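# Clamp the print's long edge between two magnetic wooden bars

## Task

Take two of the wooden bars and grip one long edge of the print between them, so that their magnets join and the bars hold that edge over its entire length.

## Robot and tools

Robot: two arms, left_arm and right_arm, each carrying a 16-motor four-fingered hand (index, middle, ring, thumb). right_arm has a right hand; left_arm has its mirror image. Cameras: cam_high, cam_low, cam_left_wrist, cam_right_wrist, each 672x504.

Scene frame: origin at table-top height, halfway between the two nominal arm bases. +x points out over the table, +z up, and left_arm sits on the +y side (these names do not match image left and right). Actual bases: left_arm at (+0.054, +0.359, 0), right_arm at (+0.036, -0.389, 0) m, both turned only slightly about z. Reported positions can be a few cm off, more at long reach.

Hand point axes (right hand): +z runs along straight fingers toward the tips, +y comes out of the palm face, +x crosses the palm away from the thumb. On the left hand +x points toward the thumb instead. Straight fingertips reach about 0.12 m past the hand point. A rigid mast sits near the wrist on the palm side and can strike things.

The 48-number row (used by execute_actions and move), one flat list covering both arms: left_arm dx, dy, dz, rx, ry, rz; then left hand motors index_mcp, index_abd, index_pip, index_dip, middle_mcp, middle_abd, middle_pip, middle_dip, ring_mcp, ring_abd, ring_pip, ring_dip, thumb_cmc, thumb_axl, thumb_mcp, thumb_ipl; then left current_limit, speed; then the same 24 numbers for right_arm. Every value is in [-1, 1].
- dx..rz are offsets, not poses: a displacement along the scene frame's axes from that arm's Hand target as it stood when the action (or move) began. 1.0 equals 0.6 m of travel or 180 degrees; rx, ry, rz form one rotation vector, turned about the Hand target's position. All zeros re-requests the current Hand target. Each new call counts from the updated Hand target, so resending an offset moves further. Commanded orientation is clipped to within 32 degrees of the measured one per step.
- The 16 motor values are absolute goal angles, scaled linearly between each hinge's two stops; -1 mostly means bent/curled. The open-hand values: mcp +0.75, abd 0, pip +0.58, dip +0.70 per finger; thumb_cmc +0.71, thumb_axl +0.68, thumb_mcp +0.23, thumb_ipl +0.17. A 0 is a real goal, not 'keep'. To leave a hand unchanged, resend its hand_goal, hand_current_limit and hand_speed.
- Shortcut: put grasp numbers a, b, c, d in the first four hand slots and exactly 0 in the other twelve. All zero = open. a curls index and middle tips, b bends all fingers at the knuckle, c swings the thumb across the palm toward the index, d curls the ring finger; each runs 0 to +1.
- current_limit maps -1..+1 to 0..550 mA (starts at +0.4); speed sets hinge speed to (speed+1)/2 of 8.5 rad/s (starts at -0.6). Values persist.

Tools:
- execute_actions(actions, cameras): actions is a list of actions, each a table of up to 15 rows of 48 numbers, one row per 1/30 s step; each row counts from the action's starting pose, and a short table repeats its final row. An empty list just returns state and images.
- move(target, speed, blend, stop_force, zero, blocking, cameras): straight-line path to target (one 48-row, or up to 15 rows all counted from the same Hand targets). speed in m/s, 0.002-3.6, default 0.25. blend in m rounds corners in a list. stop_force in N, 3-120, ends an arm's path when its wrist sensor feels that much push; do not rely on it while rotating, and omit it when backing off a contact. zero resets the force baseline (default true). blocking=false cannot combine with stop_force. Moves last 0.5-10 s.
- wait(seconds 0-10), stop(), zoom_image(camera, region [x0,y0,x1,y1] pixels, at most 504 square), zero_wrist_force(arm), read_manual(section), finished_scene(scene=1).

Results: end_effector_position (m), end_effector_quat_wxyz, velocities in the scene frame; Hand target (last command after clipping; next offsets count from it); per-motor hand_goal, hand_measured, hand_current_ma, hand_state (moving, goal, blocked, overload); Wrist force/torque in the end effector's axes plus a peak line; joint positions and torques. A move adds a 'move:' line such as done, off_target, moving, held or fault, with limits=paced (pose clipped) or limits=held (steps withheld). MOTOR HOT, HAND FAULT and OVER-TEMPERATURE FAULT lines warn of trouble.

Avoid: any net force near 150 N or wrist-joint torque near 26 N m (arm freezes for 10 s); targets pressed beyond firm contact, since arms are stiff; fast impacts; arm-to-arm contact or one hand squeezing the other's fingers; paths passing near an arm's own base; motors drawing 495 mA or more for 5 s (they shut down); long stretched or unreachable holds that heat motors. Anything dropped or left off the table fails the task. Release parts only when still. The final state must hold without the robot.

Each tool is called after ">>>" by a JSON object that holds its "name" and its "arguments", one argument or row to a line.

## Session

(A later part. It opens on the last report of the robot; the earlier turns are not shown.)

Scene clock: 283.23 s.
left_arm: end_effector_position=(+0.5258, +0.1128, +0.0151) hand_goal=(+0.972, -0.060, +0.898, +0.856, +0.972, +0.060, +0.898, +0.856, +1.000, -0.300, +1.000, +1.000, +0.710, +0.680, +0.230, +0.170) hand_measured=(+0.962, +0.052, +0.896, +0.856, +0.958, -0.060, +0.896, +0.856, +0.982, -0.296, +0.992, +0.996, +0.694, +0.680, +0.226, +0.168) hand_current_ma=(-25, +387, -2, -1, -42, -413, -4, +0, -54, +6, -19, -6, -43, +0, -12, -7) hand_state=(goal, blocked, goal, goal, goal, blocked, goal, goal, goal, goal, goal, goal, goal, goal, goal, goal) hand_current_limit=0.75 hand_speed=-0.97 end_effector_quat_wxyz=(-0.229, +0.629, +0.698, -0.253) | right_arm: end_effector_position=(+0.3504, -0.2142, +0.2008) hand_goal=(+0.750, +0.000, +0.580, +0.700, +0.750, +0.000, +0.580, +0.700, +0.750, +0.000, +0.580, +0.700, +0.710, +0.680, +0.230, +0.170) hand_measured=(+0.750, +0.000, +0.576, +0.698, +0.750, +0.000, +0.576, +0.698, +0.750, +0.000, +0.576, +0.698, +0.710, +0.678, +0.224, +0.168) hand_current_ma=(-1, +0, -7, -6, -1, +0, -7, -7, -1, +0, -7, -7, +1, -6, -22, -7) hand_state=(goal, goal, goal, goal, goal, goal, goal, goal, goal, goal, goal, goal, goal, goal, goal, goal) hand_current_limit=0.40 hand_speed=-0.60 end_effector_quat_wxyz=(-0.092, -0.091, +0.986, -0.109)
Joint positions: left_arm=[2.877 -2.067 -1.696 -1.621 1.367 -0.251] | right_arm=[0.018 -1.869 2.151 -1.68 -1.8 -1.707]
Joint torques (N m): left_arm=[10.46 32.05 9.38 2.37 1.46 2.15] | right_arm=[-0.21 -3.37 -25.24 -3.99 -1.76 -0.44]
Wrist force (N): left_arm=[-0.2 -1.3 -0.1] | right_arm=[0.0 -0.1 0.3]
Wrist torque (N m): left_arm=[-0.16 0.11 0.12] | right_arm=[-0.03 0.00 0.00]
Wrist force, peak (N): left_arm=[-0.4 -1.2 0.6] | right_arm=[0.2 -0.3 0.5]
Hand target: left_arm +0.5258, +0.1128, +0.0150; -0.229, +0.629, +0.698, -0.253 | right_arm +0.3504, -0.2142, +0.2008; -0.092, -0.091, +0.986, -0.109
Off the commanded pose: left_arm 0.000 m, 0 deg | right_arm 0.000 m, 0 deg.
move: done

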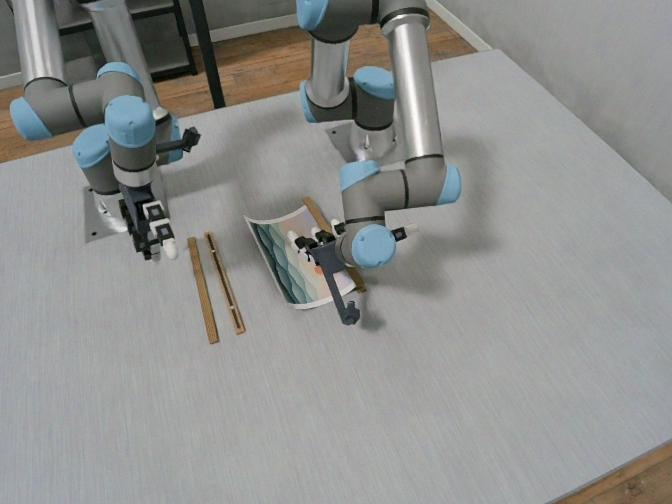

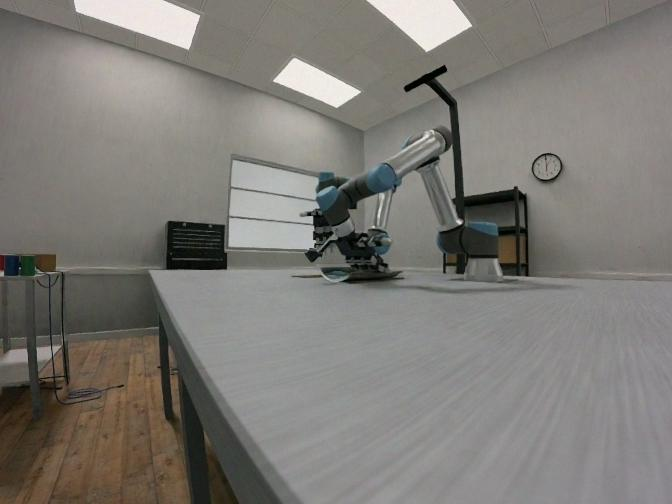

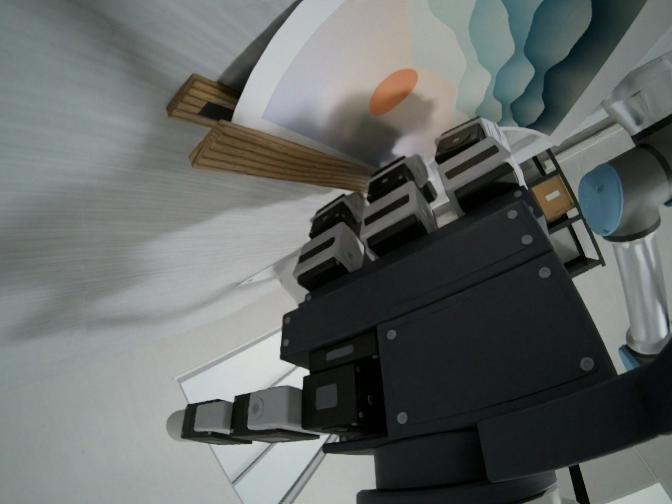

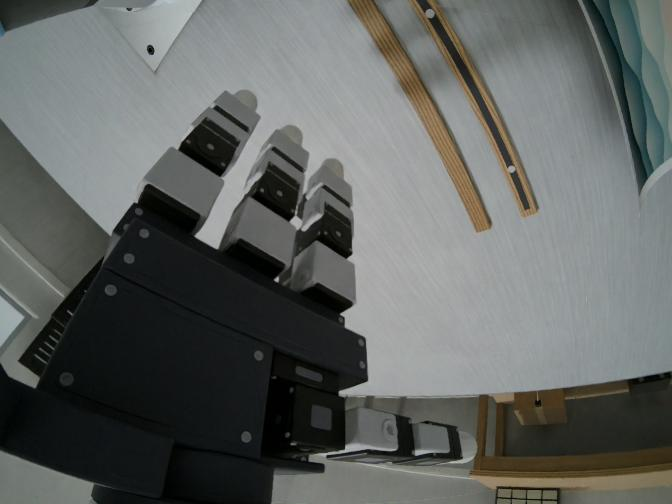

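>>> {"name": "move", "arguments": {
  "target": [
    [-0.0005,0.0047,-0.0148,0,0,0.0014,0.9726,-0.06,0.8978,0.855,0.9726,0.06,0.8978,0.855,1,-0.3,1,1,0.71,0.68,0.23,0.17,0.75,-0.97,0,0,0,0,0,0,0,0,0,0,0,0,0,0,0,0,0,0,0,0,0,0,0.4,-0.6],
    [-0.0008,0.0077,-0.0268,0,0,0.0022,0.9726,-0.06,0.8978,0.855,0.9726,0.06,0.8978,0.855,1,-0.3,1,1,0.71,0.68,0.23,0.17,0.75,-0.97,0,0,0,0,0,0,0,0,0,0,0,0,0,0,0,0,0,0,0,0,0,0,0.4,-0.6]
  ],
  "speed": 0.015,
  "blend": [0.003,0],
  "cameras": ["all"]
}}

>>> {"name": "zoom_image", "arguments": {
  "camera": "cam_high",
  "region": [335, 260, 375, 300]
}}

>>> {"name": "zoom_image", "arguments": {
  "camera": "cam_high",
  "region": [290, 185, 330, 225]
}}

>>> {"name": "zoom_image", "arguments": {
  "camera": "cam_low",
  "region": [336, 260, 406, 290]
}}

>>> {"name": "zoom_image", "arguments": {
  "camera": "cam_left_wrist",
  "region": [150, 50, 400, 220]
}}

Scene clock: 289.03 s.
left_arm: end_effector_position=(+0.5253, +0.1174, -0.0010) hand_goal=(+0.972, -0.060, +0.898, +0.856, +0.972, +0.060, +0.898, +0.856, +1.000, -0.300, +1.000, +1.000, +0.710, +0.680, +0.230, +0.170) hand_measured=(+0.960, +0.048, +0.896, +0.856, +0.956, -0.058, +0.894, +0.856, +0.982, -0.296, +0.992, +0.996, +0.694, +0.680, +0.226, +0.168) hand_current_ma=(-35, +366, -5, -1, -48, -411, -10, +0, -54, +6, -19, -6, -43, +0, -12, -7) hand_state=(goal, blocked, goal, goal, goal, blocked, goal, goal, goal, goal, goal, goal, goal, goal, goal, goal) hand_current_limit=0.75 hand_speed=-0.97 end_effector_quat_wxyz=(-0.228, +0.627, +0.700, -0.254) | right_arm: end_effector_position=(+0.3504, -0.2142, +0.2008) hand_goal=(+0.750, +0.000, +0.580, +0.700, +0.750, +0.000, +0.580, +0.700, +0.750, +0.000, +0.580, +0.700, +0.710, +0.680, +0.230, +0.170) hand_measured=(+0.750, +0.000, +0.576, +0.698, +0.750, +0.000, +0.576, +0.698, +0.750, +0.000, +0.576, +0.698, +0.710, +0.678, +0.224, +0.168) hand_current_ma=(-1, +0, -7, -6, -1, +0, -7, -7, -1, +0, -7, -7, +1, -6, -22, -7) hand_state=(goal, goal, goal, goal, goal, goal, goal, goal, goal, goal, goal, goal, goal, goal, goal, goal) hand_current_limit=0.40 hand_speed=-0.60 end_effector_quat_wxyz=(-0.092, -0.091, +0.986, -0.109)
Joint positions: left_arm=[2.886 -2.085 -1.717 -1.581 1.368 -0.25] | right_arm=[0.018 -1.869 2.151 -1.68 -1.8 -1.707]
Joint torques (N m): left_arm=[9.83 28.71 10.81 2.62 1.27 2.05] | right_arm=[-0.03 -4.1 -24.62 -3.94 -1.79 -0.33]
Wrist force (N): left_arm=[0.2 -0.4 0.7] | right_arm=[0.2 -0.1 0.4]
Wrist torque (N m): left_arm=[-0.19 0.09 0.13] | right_arm=[-0.05 -0.03 0.01]
Wrist force, peak (N): left_arm=[0.1 -1.5 0.3] | right_arm=[0.0 0.0 0.6]
Hand target: left_arm +0.5253, +0.1174, -0.0011; -0.228, +0.627, +0.700, -0.254 | right_arm +0.3504, -0.2142, +0.2008; -0.092, -0.091, +0.986, -0.109
Off the commanded pose: left_arm 0.000 m, 0 deg | right_arm 0.000 m, 0 deg.
move: done

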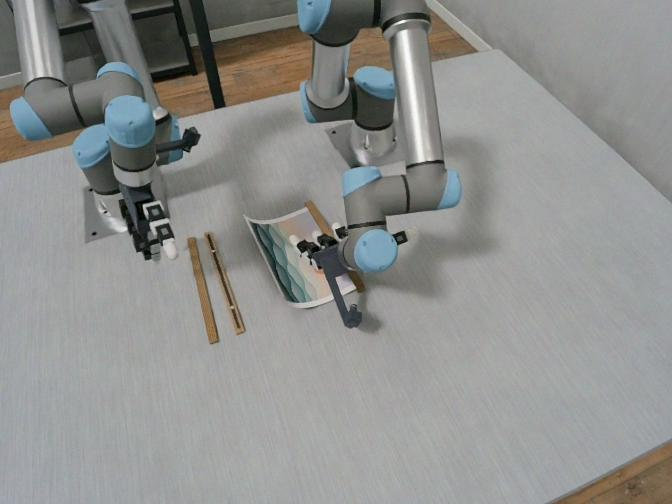

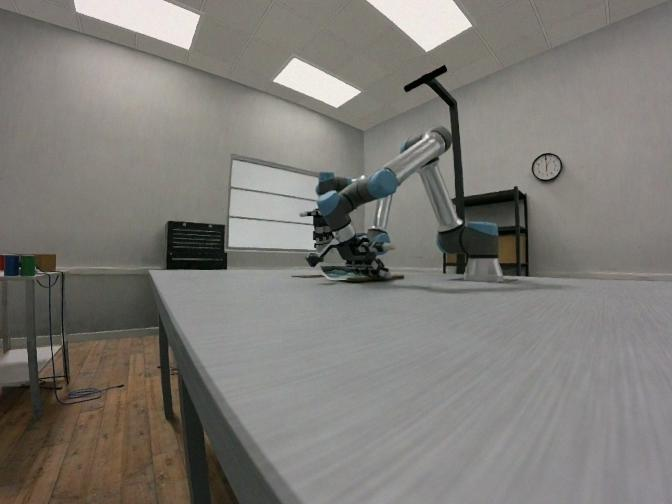

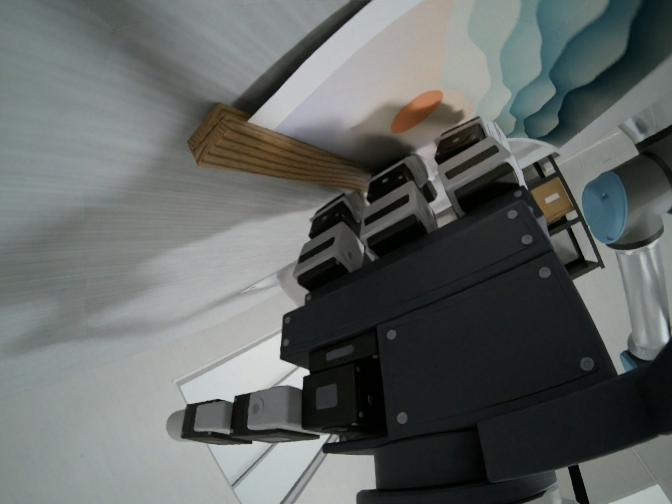

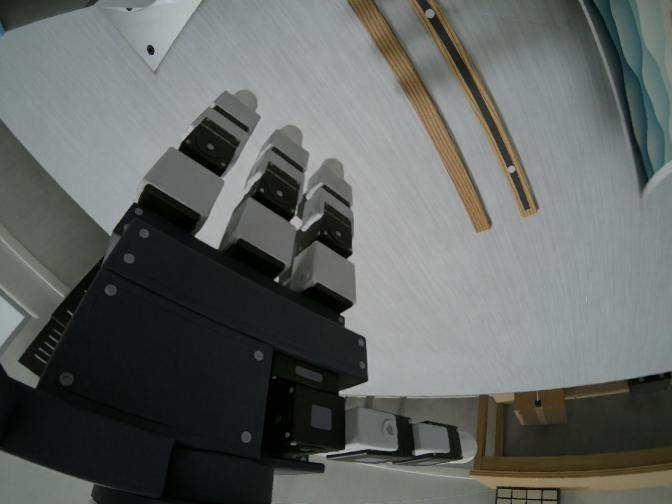

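Scaled by 12.600 from the camera's 672x504 image, which has a finer 960x720 frame.

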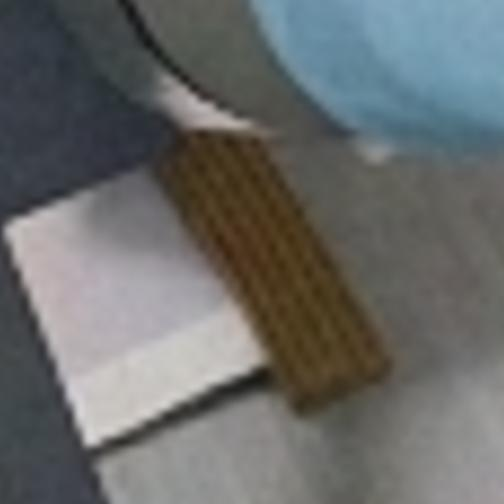

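Scaled by 12.600 from the camera's 672x504 image, which has a finer 960x720 frame.

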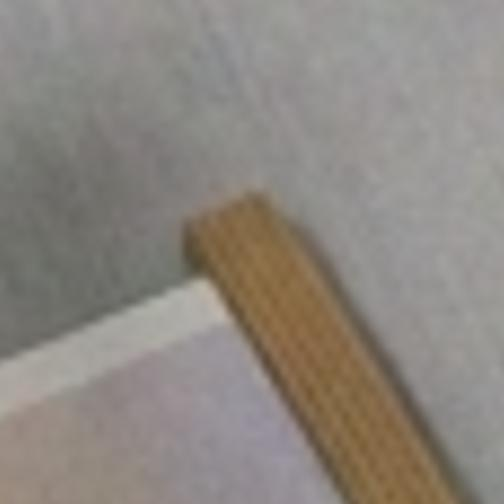

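Scaled by 7.200 from the camera's 672x504 image, which has a finer 960x720 frame.

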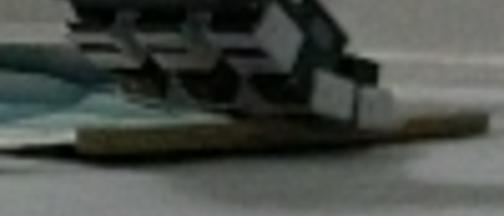

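Scaled by 2.016 from the camera's 672x504 image, which has a finer 960x720 frame.

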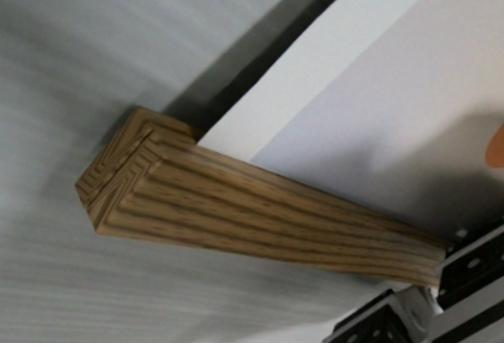

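>>> {"name": "move", "arguments": {
  "target": [0,0,0,0,0,0,0.9726,0.12,0.8978,0.855,0.9726,-0.12,0.8978,0.855,1,-0.3,1,1,0.71,0.68,0.23,0.17,0.75,-0.97,0,0,0,0,0,0,0,0,0,0,0,0,0,0,0,0,0,0,0,0,0,0,0.4,-0.6],
  "cameras": ["all"]
}}

>>> {"name": "zoom_image", "arguments": {
  "camera": "cam_low",
  "region": [336, 260, 406, 290]
}}

>>> {"name": "zoom_image", "arguments": {
  "camera": "cam_high",
  "region": [270, 170, 400, 310]
}}

>>> {"name": "zoom_image", "arguments": {
  "camera": "cam_left_wrist",
  "region": [150, 50, 400, 220]
}}

Scene clock: 290.93 s.
left_arm: end_effector_position=(+0.5253, +0.1174, -0.0011) hand_goal=(+0.972, +0.120, +0.898, +0.856, +0.972, -0.120, +0.898, +0.856, +1.000, -0.300, +1.000, +1.000, +0.710, +0.680, +0.230, +0.170) hand_measured=(+0.960, +0.048, +0.896, +0.856, +0.956, -0.060, +0.894, +0.856, +0.982, -0.296, +0.992, +0.996, +0.694, +0.680, +0.226, +0.168) hand_current_ma=(-35, +146, -5, -1, -48, -194, -10, +0, -54, +6, -19, -6, -43, +0, -12, -7) hand_state=(goal, moving, goal, goal, goal, moving, goal, goal, goal, goal, goal, goal, goal, goal, goal, goal) hand_current_limit=0.75 hand_speed=-0.97 end_effector_quat_wxyz=(-0.228, +0.627, +0.700, -0.254) | right_arm: end_effector_position=(+0.3504, -0.2142, +0.2008) hand_goal=(+0.750, +0.000, +0.580, +0.700, +0.750, +0.000, +0.580, +0.700, +0.750, +0.000, +0.580, +0.700, +0.710, +0.680, +0.230, +0.170) hand_measured=(+0.750, +0.000, +0.576, +0.698, +0.750, +0.000, +0.576, +0.698, +0.750, +0.000, +0.576, +0.698, +0.710, +0.678, +0.224, +0.168) hand_current_ma=(-1, +0, -7, -6, -1, +0, -7, -7, -1, +0, -7, -7, +1, -6, -22, -7) hand_state=(goal, goal, goal, goal, goal, goal, goal, goal, goal, goal, goal, goal, goal, goal, goal, goal) hand_current_limit=0.40 hand_speed=-0.60 end_effector_quat_wxyz=(-0.092, -0.091, +0.986, -0.109)
Joint positions: left_arm=[2.886 -2.085 -1.718 -1.581 1.368 -0.25] | right_arm=[0.018 -1.869 2.151 -1.68 -1.8 -1.707]
Joint torques (N m): left_arm=[8.9 31.25 9.48 1.81 1.28 1.96] | right_arm=[0.25 -4.61 -25.74 -3.91 -1.79 -0.28]
Wrist force (N): left_arm=[-0.1 -0.8 0.9] | right_arm=[0.1 -0.1 0.3]
Wrist torque (N m): left_arm=[-0.25 0.13 0.11] | right_arm=[-0.02 -0.02 0.01]
Wrist force, peak (N): left_arm=[-0.1 -0.9 1.2] | right_arm=[0.1 -0.2 0.6]
Hand target: left_arm +0.5253, +0.1174, -0.0011; -0.228, +0.627, +0.700, -0.254 | right_arm +0.3504, -0.2142, +0.2008; -0.092, -0.091, +0.986, -0.109
Off the commanded pose: left_arm 0.000 m, 0 deg | right_arm 0.000 m, 0 deg.
move: done

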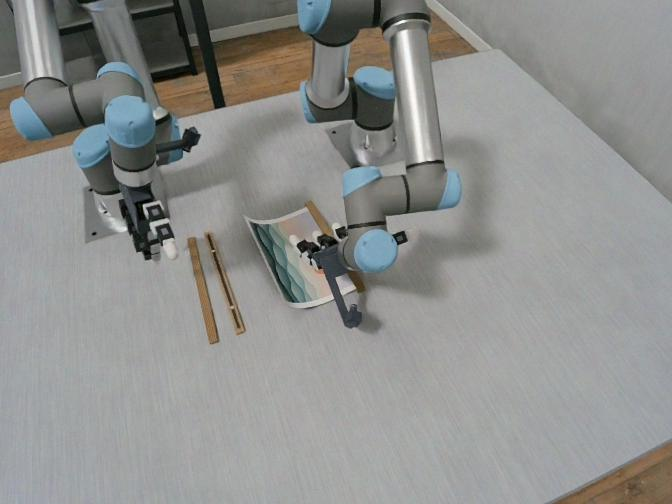

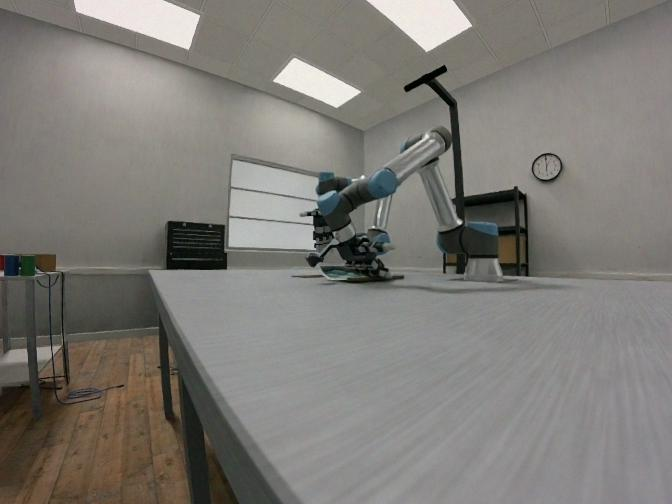

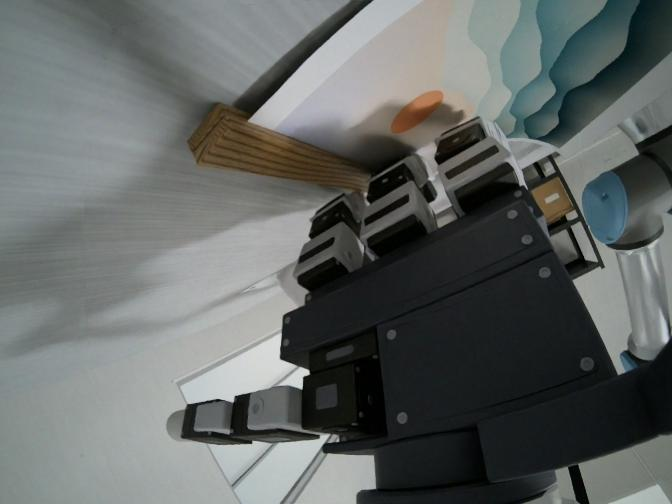

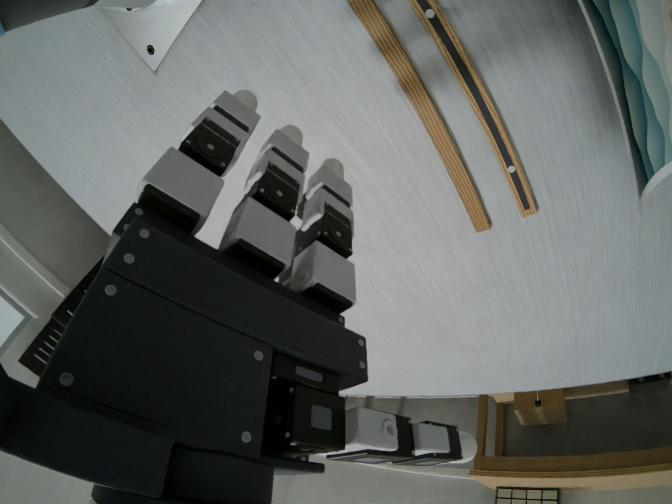

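Scaled by 7.200 from the camera's 672x504 image, which has a finer 960x720 frame.

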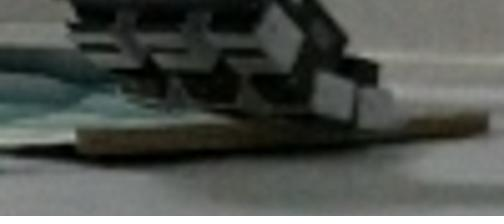

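Scaled by 3.600 from the camera's 672x504 image, which has a finer 960x720 frame.

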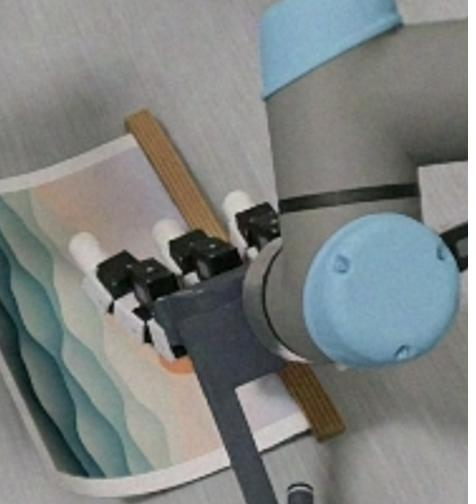

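Scaled by 2.016 from the camera's 672x504 image, which has a finer 960x720 frame.

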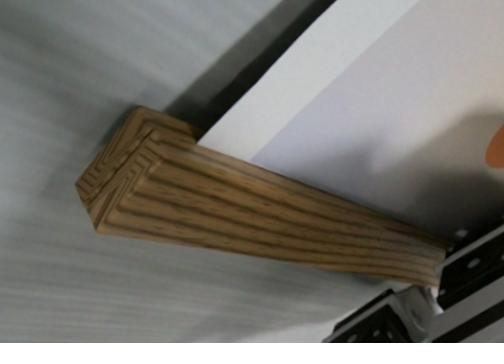

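>>> {"name": "wait", "arguments": {
  "seconds": 2,
  "cameras": ["cam_high", "cam_low"]
}}

>>> {"name": "zoom_image", "arguments": {
  "camera": "cam_low",
  "region": [336, 260, 406, 290]
}}

>>> {"name": "zoom_image", "arguments": {
  "camera": "cam_high",
  "region": [270, 170, 400, 310]
}}

Scene clock: 293.43 s.
left_arm: end_effector_position=(+0.5253, +0.1175, -0.0011) hand_goal=(+0.972, +0.120, +0.898, +0.856, +0.972, -0.120, +0.898, +0.856, +1.000, -0.300, +1.000, +1.000, +0.710, +0.680, +0.230, +0.170) hand_measured=(+0.960, +0.116, +0.896, +0.856, +0.956, -0.116, +0.894, +0.856, +0.982, -0.296, +0.992, +0.996, +0.694, +0.680, +0.226, +0.168) hand_current_ma=(-35, -6, -5, -1, -48, +7, -10, +0, -54, +6, -19, -6, -43, +0, -12, -7) hand_state=(goal, goal, goal, goal, goal, goal, goal, goal, goal, goal, goal, goal, goal, goal, goal, goal) hand_current_limit=0.75 hand_speed=-0.97 end_effector_quat_wxyz=(-0.228, +0.627, +0.700, -0.254) | right_arm: end_effector_position=(+0.3504, -0.2142, +0.2008) hand_goal=(+0.750, +0.000, +0.580, +0.700, +0.750, +0.000, +0.580, +0.700, +0.750, +0.000, +0.580, +0.700, +0.710, +0.680, +0.230, +0.170) hand_measured=(+0.750, +0.000, +0.576, +0.698, +0.750, +0.000, +0.576, +0.698, +0.750, +0.000, +0.576, +0.698, +0.710, +0.678, +0.224, +0.168) hand_current_ma=(-1, +0, -7, -6, -1, +0, -7, -7, -1, +0, -7, -7, +1, -6, -22, -7) hand_state=(goal, goal, goal, goal, goal, goal, goal, goal, goal, goal, goal, goal, goal, goal, goal, goal) hand_current_limit=0.40 hand_speed=-0.60 end_effector_quat_wxyz=(-0.092, -0.091, +0.986, -0.109)
Joint positions: left_arm=[2.886 -2.085 -1.718 -1.581 1.368 -0.25] | right_arm=[0.018 -1.869 2.151 -1.68 -1.8 -1.707]
Joint torques (N m): left_arm=[8.45 31.84 10.45 1.81 -1.29 2.09] | right_arm=[-0.58 -3.93 -25.57 -3.87 -1.58 -0.44]
Wrist force (N): left_arm=[-0.2 -1.4 0.1] | right_arm=[0.1 -0.2 0.4]
Wrist torque (N m): left_arm=[-0.16 0.14 0.11] | right_arm=[-0.06 -0.02 0.00]
Wrist force, peak (N): left_arm=[-0.3 -1.8 0.2] | right_arm=[0.0 -0.2 0.6]
Hand target: left_arm +0.5253, +0.1174, -0.0011; -0.228, +0.627, +0.700, -0.254 | right_arm +0.3504, -0.2142, +0.2008; -0.092, -0.091, +0.986, -0.109
Off the commanded pose: left_arm 0.000 m, 0 deg | right_arm 0.000 m, 0 deg.
wait: 2.00 s; at rest by 0.67 s
Images, in order (width x height): cam_high 672x504, cam_low 672x504.

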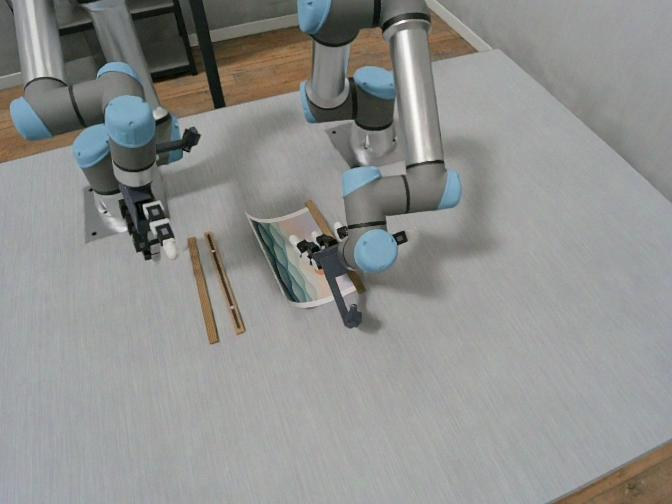

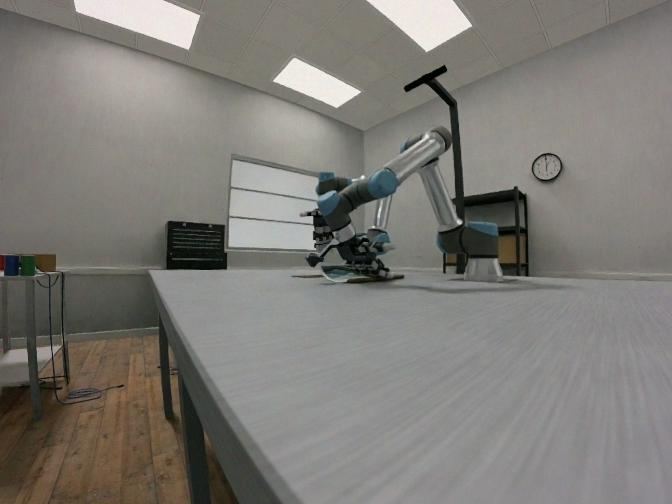

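Scaled by 7.200 from the camera's 672x504 image, which has a finer 960x720 frame.

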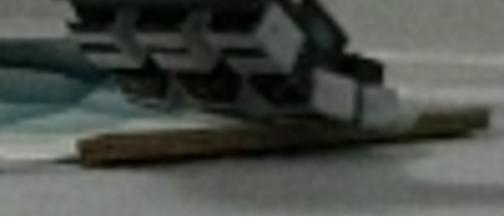

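Scaled by 3.600 from the camera's 672x504 image, which has a finer 960x720 frame.

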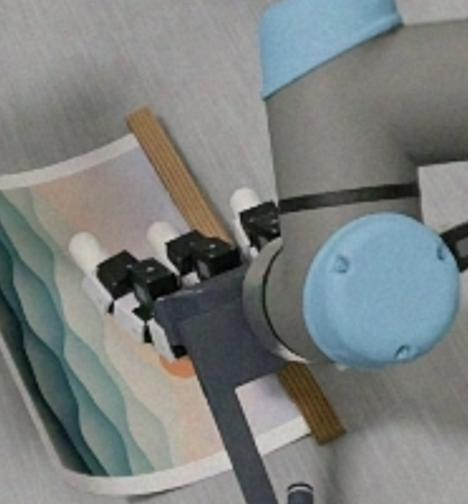

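>>> {"name": "move", "arguments": {
  "target": [
    [0,0,0.04,0,0,0,0.9726,0.12,0.8978,0.855,0.9726,-0.12,0.8978,0.855,1,-0.3,1,1,0.71,0.68,0.23,0.17,0.75,-0.97,0,0,0,0,0,0,0,0,0,0,0,0,0,0,0,0,0,0,0,0,0,0,0.4,-0.6],
    [0,0,0.2,0,0,0,0.9726,0.12,0.8978,0.855,0.9726,-0.12,0.8978,0.855,1,-0.3,1,1,0.71,0.68,0.23,0.17,0.75,-0.97,0,0,0,0,0,0,0,0,0,0,0,0,0,0,0,0,0,0,0,0,0,0,0.4,-0.6]
  ],
  "speed": [0.03, 0.08],
  "blend": [0.004,0],
  "cameras": ["all"]
}}

>>> {"name": "zoom_image", "arguments": {
  "camera": "cam_high",
  "region": [230, 170, 390, 330]
}}

>>> {"name": "zoom_image", "arguments": {
  "camera": "cam_low",
  "region": [300, 230, 420, 300]
}}

Scene clock: 296.93 s.
left_arm: end_effector_position=(+0.5253, +0.1174, +0.1188) hand_goal=(+0.972, +0.120, +0.898, +0.856, +0.972, -0.120, +0.898, +0.856, +1.000, -0.300, +1.000, +1.000, +0.710, +0.680, +0.230, +0.170) hand_measured=(+0.960, +0.116, +0.896, +0.856, +0.956, -0.116, +0.894, +0.856, +0.982, -0.296, +0.992, +0.996, +0.694, +0.680, +0.226, +0.168) hand_current_ma=(-35, -6, -5, -1, -48, +7, -10, +0, -54, +6, -19, -6, -43, +0, -12, -7) hand_state=(goal, goal, goal, goal, goal, goal, goal, goal, goal, goal, goal, goal, goal, goal, goal, goal) hand_current_limit=0.75 hand_speed=-0.97 end_effector_quat_wxyz=(-0.228, +0.627, +0.700, -0.254) | right_arm: end_effector_position=(+0.3504, -0.2142, +0.2008) hand_goal=(+0.750, +0.000, +0.580, +0.700, +0.750, +0.000, +0.580, +0.700, +0.750, +0.000, +0.580, +0.700, +0.710, +0.680, +0.230, +0.170) hand_measured=(+0.750, +0.000, +0.576, +0.698, +0.750, +0.000, +0.576, +0.698, +0.750, +0.000, +0.576, +0.698, +0.710, +0.678, +0.224, +0.168) hand_current_ma=(-1, +0, -7, -6, -1, +0, -7, -7, -1, +0, -7, -7, +1, -6, -22, -7) hand_state=(goal, goal, goal, goal, goal, goal, goal, goal, goal, goal, goal, goal, goal, goal, goal, goal) hand_current_limit=0.40 hand_speed=-0.60 end_effector_quat_wxyz=(-0.092, -0.091, +0.986, -0.109)
Joint positions: left_arm=[2.886 -1.944 -1.581 -1.859 1.368 -0.25] | right_arm=[0.018 -1.869 2.151 -1.68 -1.8 -1.707]
Joint torques (N m): left_arm=[-2.78 43.42 28.22 -1 -0.17 1.73] | right_arm=[0.33 -2.81 -24.91 -3.97 -1.86 -0.21]
Wrist force (N): left_arm=[-0.2 -1.3 -0.2] | right_arm=[0.0 0.0 0.2]
Wrist torque (N m): left_arm=[-0.14 0.14 0.09] | right_arm=[-0.01 0.00 0.00]
Wrist force, peak (N): left_arm=[-0.3 -1.5 -0.8] | right_arm=[0.0 -0.1 0.6]
Hand target: left_arm +0.5253, +0.1174, +0.1189; -0.228, +0.627, +0.700, -0.254 | right_arm +0.3504, -0.2142, +0.2008; -0.092, -0.091, +0.986, -0.109
Off the commanded pose: left_arm 0.000 m, 0 deg | right_arm 0.000 m, 0 deg.
move: done

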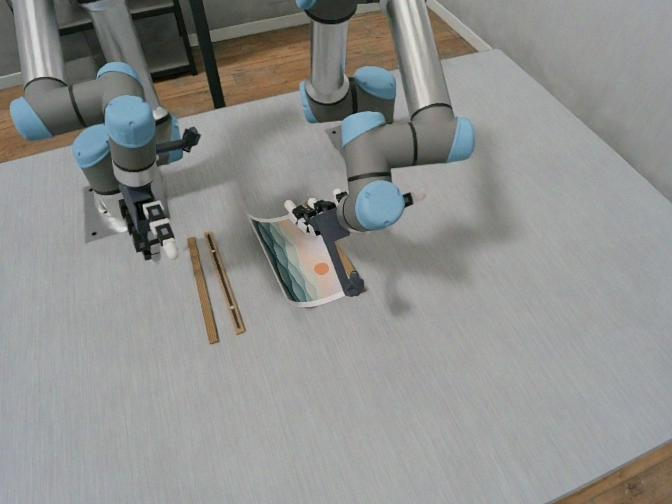

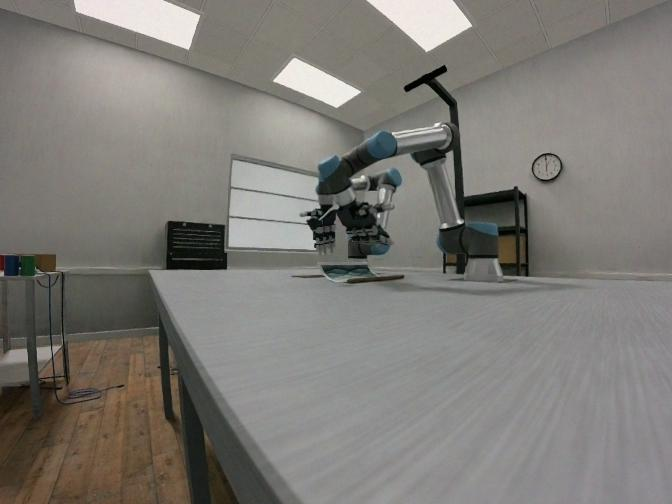

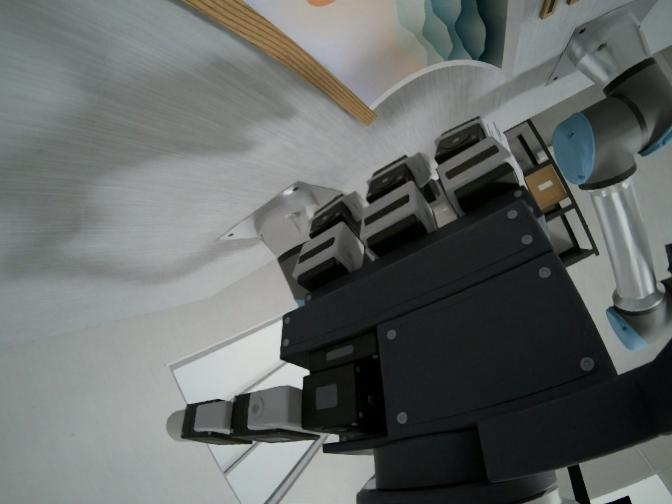

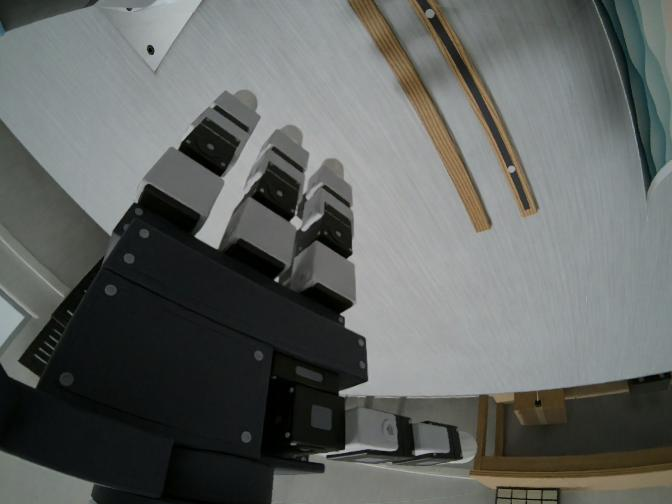

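Scaled by 3.150 from the camera's 672x504 image, which has a finer 960x720 frame.

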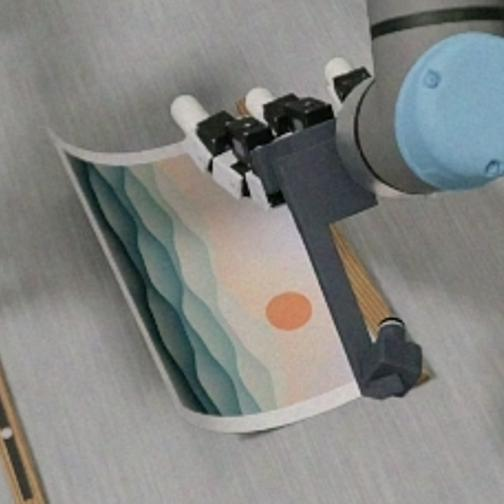

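Scaled by 4.200 from the camera's 672x504 image, which has a finer 960x720 frame.

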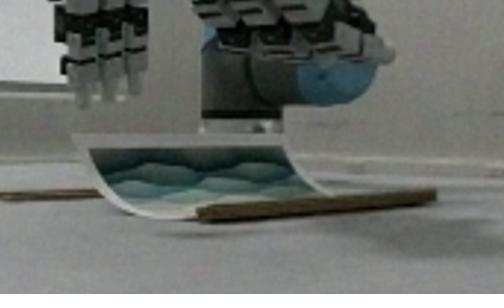

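>>> {"name": "move", "arguments": {
  "target": [
    [0,0,0.08,0,0,0,0.9726,0.12,0.8978,0.855,0.9726,-0.12,0.8978,0.855,1,-0.3,1,1,0.71,0.68,0.23,0.17,0.75,-0.9,0,0,0,0,0,0,0,0,0,0,0,0,0,0,0,0,0,0,0,0,0,0,0.4,-0.6],
    [0,0.25,0.2,0,0,0.02,0.9726,0.12,0.8978,0.855,0.9726,-0.12,0.8978,0.855,1,-0.3,1,1,0.71,0.68,0.23,0.17,0.75,-0.9,0,0,0,0,0,0,0,0,0,0,0,0,0,0,0,0,0,0,0,0,0,0,0.4,-0.6]
  ],
  "speed": 0.15,
  "blend": [0.03,0],
  "cameras": ["all"]
}}

>>> {"name": "zoom_image", "arguments": {
  "camera": "cam_high",
  "region": [290, 185, 330, 225]
}}

>>> {"name": "zoom_image", "arguments": {
  "camera": "cam_high",
  "region": [330, 260, 370, 300]
}}

>>> {"name": "zoom_image", "arguments": {
  "camera": "cam_low",
  "region": [330, 255, 410, 295]
}}

>>> {"name": "zoom_image", "arguments": {
  "camera": "cam_high",
  "region": [240, 190, 380, 320]
}}

Scene clock: 299.63 s.
left_arm: end_effector_position=(+0.5253, +0.2673, +0.2388) hand_goal=(+0.972, +0.120, +0.898, +0.856, +0.972, -0.120, +0.898, +0.856, +1.000, -0.300, +1.000, +1.000, +0.710, +0.680, +0.230, +0.170) hand_measured=(+0.960, +0.116, +0.896, +0.856, +0.956, -0.116, +0.894, +0.856, +0.982, -0.296, +0.992, +0.996, +0.694, +0.680, +0.226, +0.168) hand_current_ma=(-35, -5, -5, -1, -48, +6, -10, +0, -54, +6, -19, -6, -43, +0, -12, -7) hand_state=(goal, goal, goal, goal, goal, goal, goal, goal, goal, goal, goal, goal, goal, goal, goal, goal) hand_current_limit=0.75 hand_speed=-0.90 end_effector_quat_wxyz=(-0.220, +0.605, +0.720, -0.261) | right_arm: end_effector_position=(+0.3504, -0.2142, +0.2008) hand_goal=(+0.750, +0.000, +0.580, +0.700, +0.750, +0.000, +0.580, +0.700, +0.750, +0.000, +0.580, +0.700, +0.710, +0.680, +0.230, +0.170) hand_measured=(+0.750, +0.000, +0.576, +0.698, +0.750, +0.000, +0.576, +0.698, +0.750, +0.000, +0.576, +0.698, +0.710, +0.678, +0.224, +0.168) hand_current_ma=(-1, +0, -7, -6, -1, +0, -7, -7, -1, +0, -7, -7, +1, -6, -22, -7) hand_state=(goal, goal, goal, goal, goal, goal, goal, goal, goal, goal, goal, goal, goal, goal, goal, goal) hand_current_limit=0.40 hand_speed=-0.60 end_effector_quat_wxyz=(-0.092, -0.091, +0.986, -0.109)
Joint positions: left_arm=[3.157 -1.768 -1.491 -2.147 1.5 -0.087] | right_arm=[0.018 -1.869 2.151 -1.68 -1.8 -1.707]
Joint torques (N m): left_arm=[8.13 36.84 30.53 -0.96 1.7 2.18] | right_arm=[-0.12 -3.74 -25.44 -3.87 -1.81 -0.26]
Wrist force (N): left_arm=[0.1 -1.7 0.3] | right_arm=[-0.2 0.1 0.3]
Wrist torque (N m): left_arm=[-0.22 0.10 0.12] | right_arm=[-0.02 0.01 -0.01]
Wrist force, peak (N): left_arm=[-0.2 -1.8 0.3] | right_arm=[0.1 -0.1 0.6]
Hand target: left_arm +0.5253, +0.2674, +0.2389; -0.220, +0.605, +0.720, -0.261 | right_arm +0.3504, -0.2142, +0.2008; -0.092, -0.091, +0.986, -0.109
Off the commanded pose: left_arm 0.000 m, 0 deg | right_arm 0.000 m, 0 deg.
move: done; blend cut to 0.024 m at target 1

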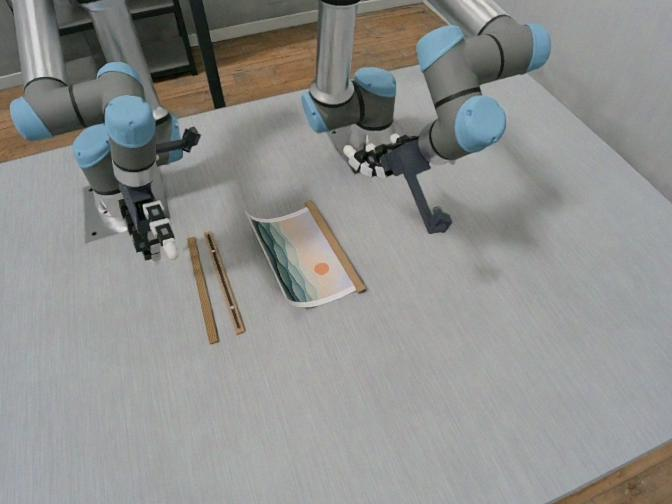

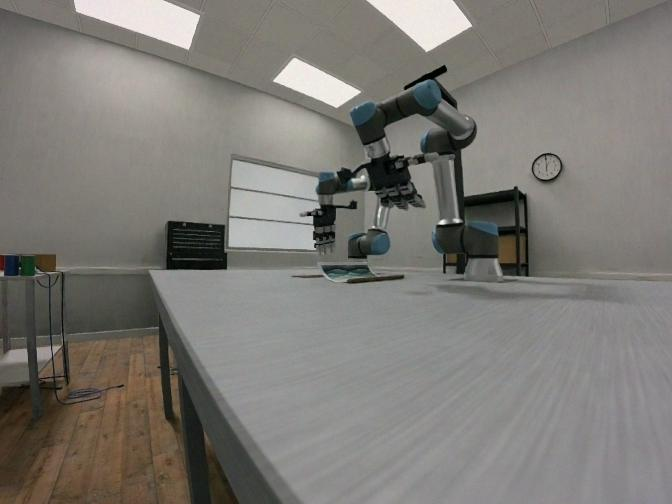

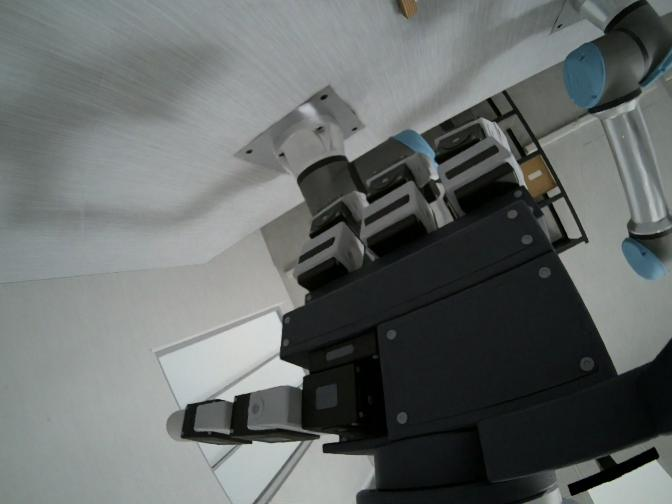

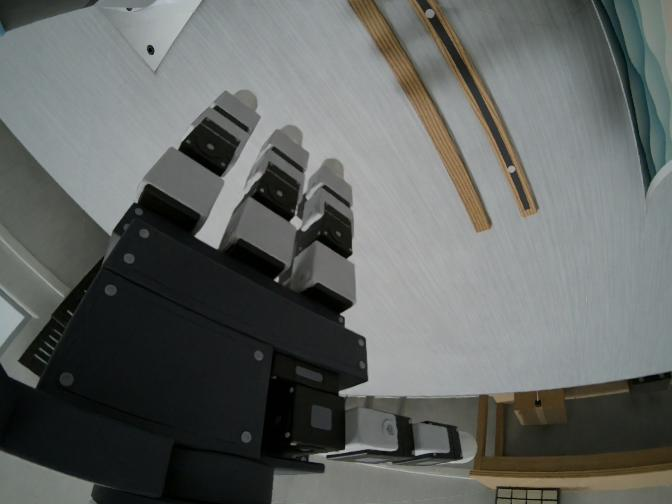

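Scaled by 12.600 from the camera's 672x504 image, which has a finer 960x720 frame.

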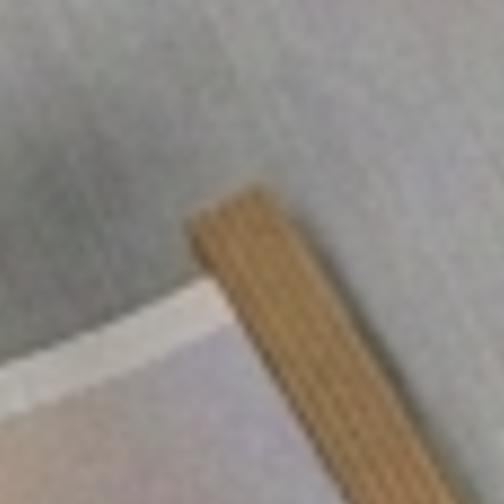

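Scaled by 12.600 from the camera's 672x504 image, which has a finer 960x720 frame.

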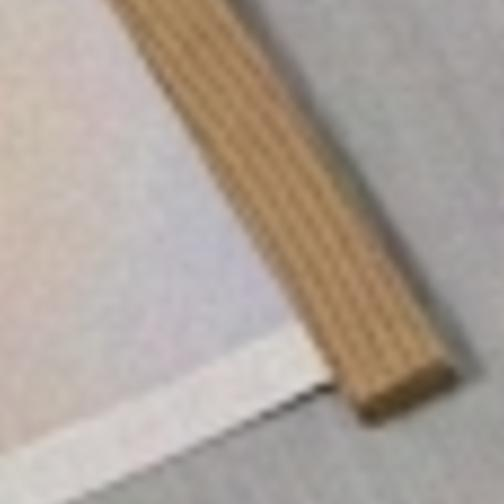

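Scaled by 6.300 from the camera's 672x504 image, which has a finer 960x720 frame.

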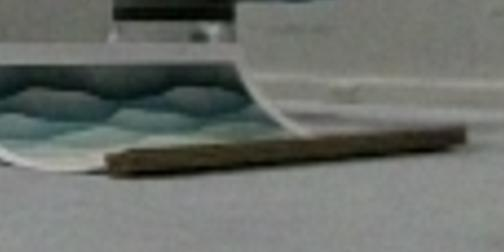

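Scaled by 3.600 from the camera's 672x504 image, which has a finer 960x720 frame.

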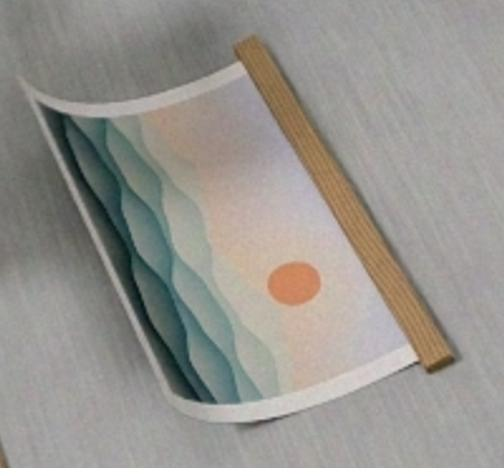

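>>> {"name": "finished_scene", "arguments": {
  "scene": 1
}}

The scene is finished: the task was done.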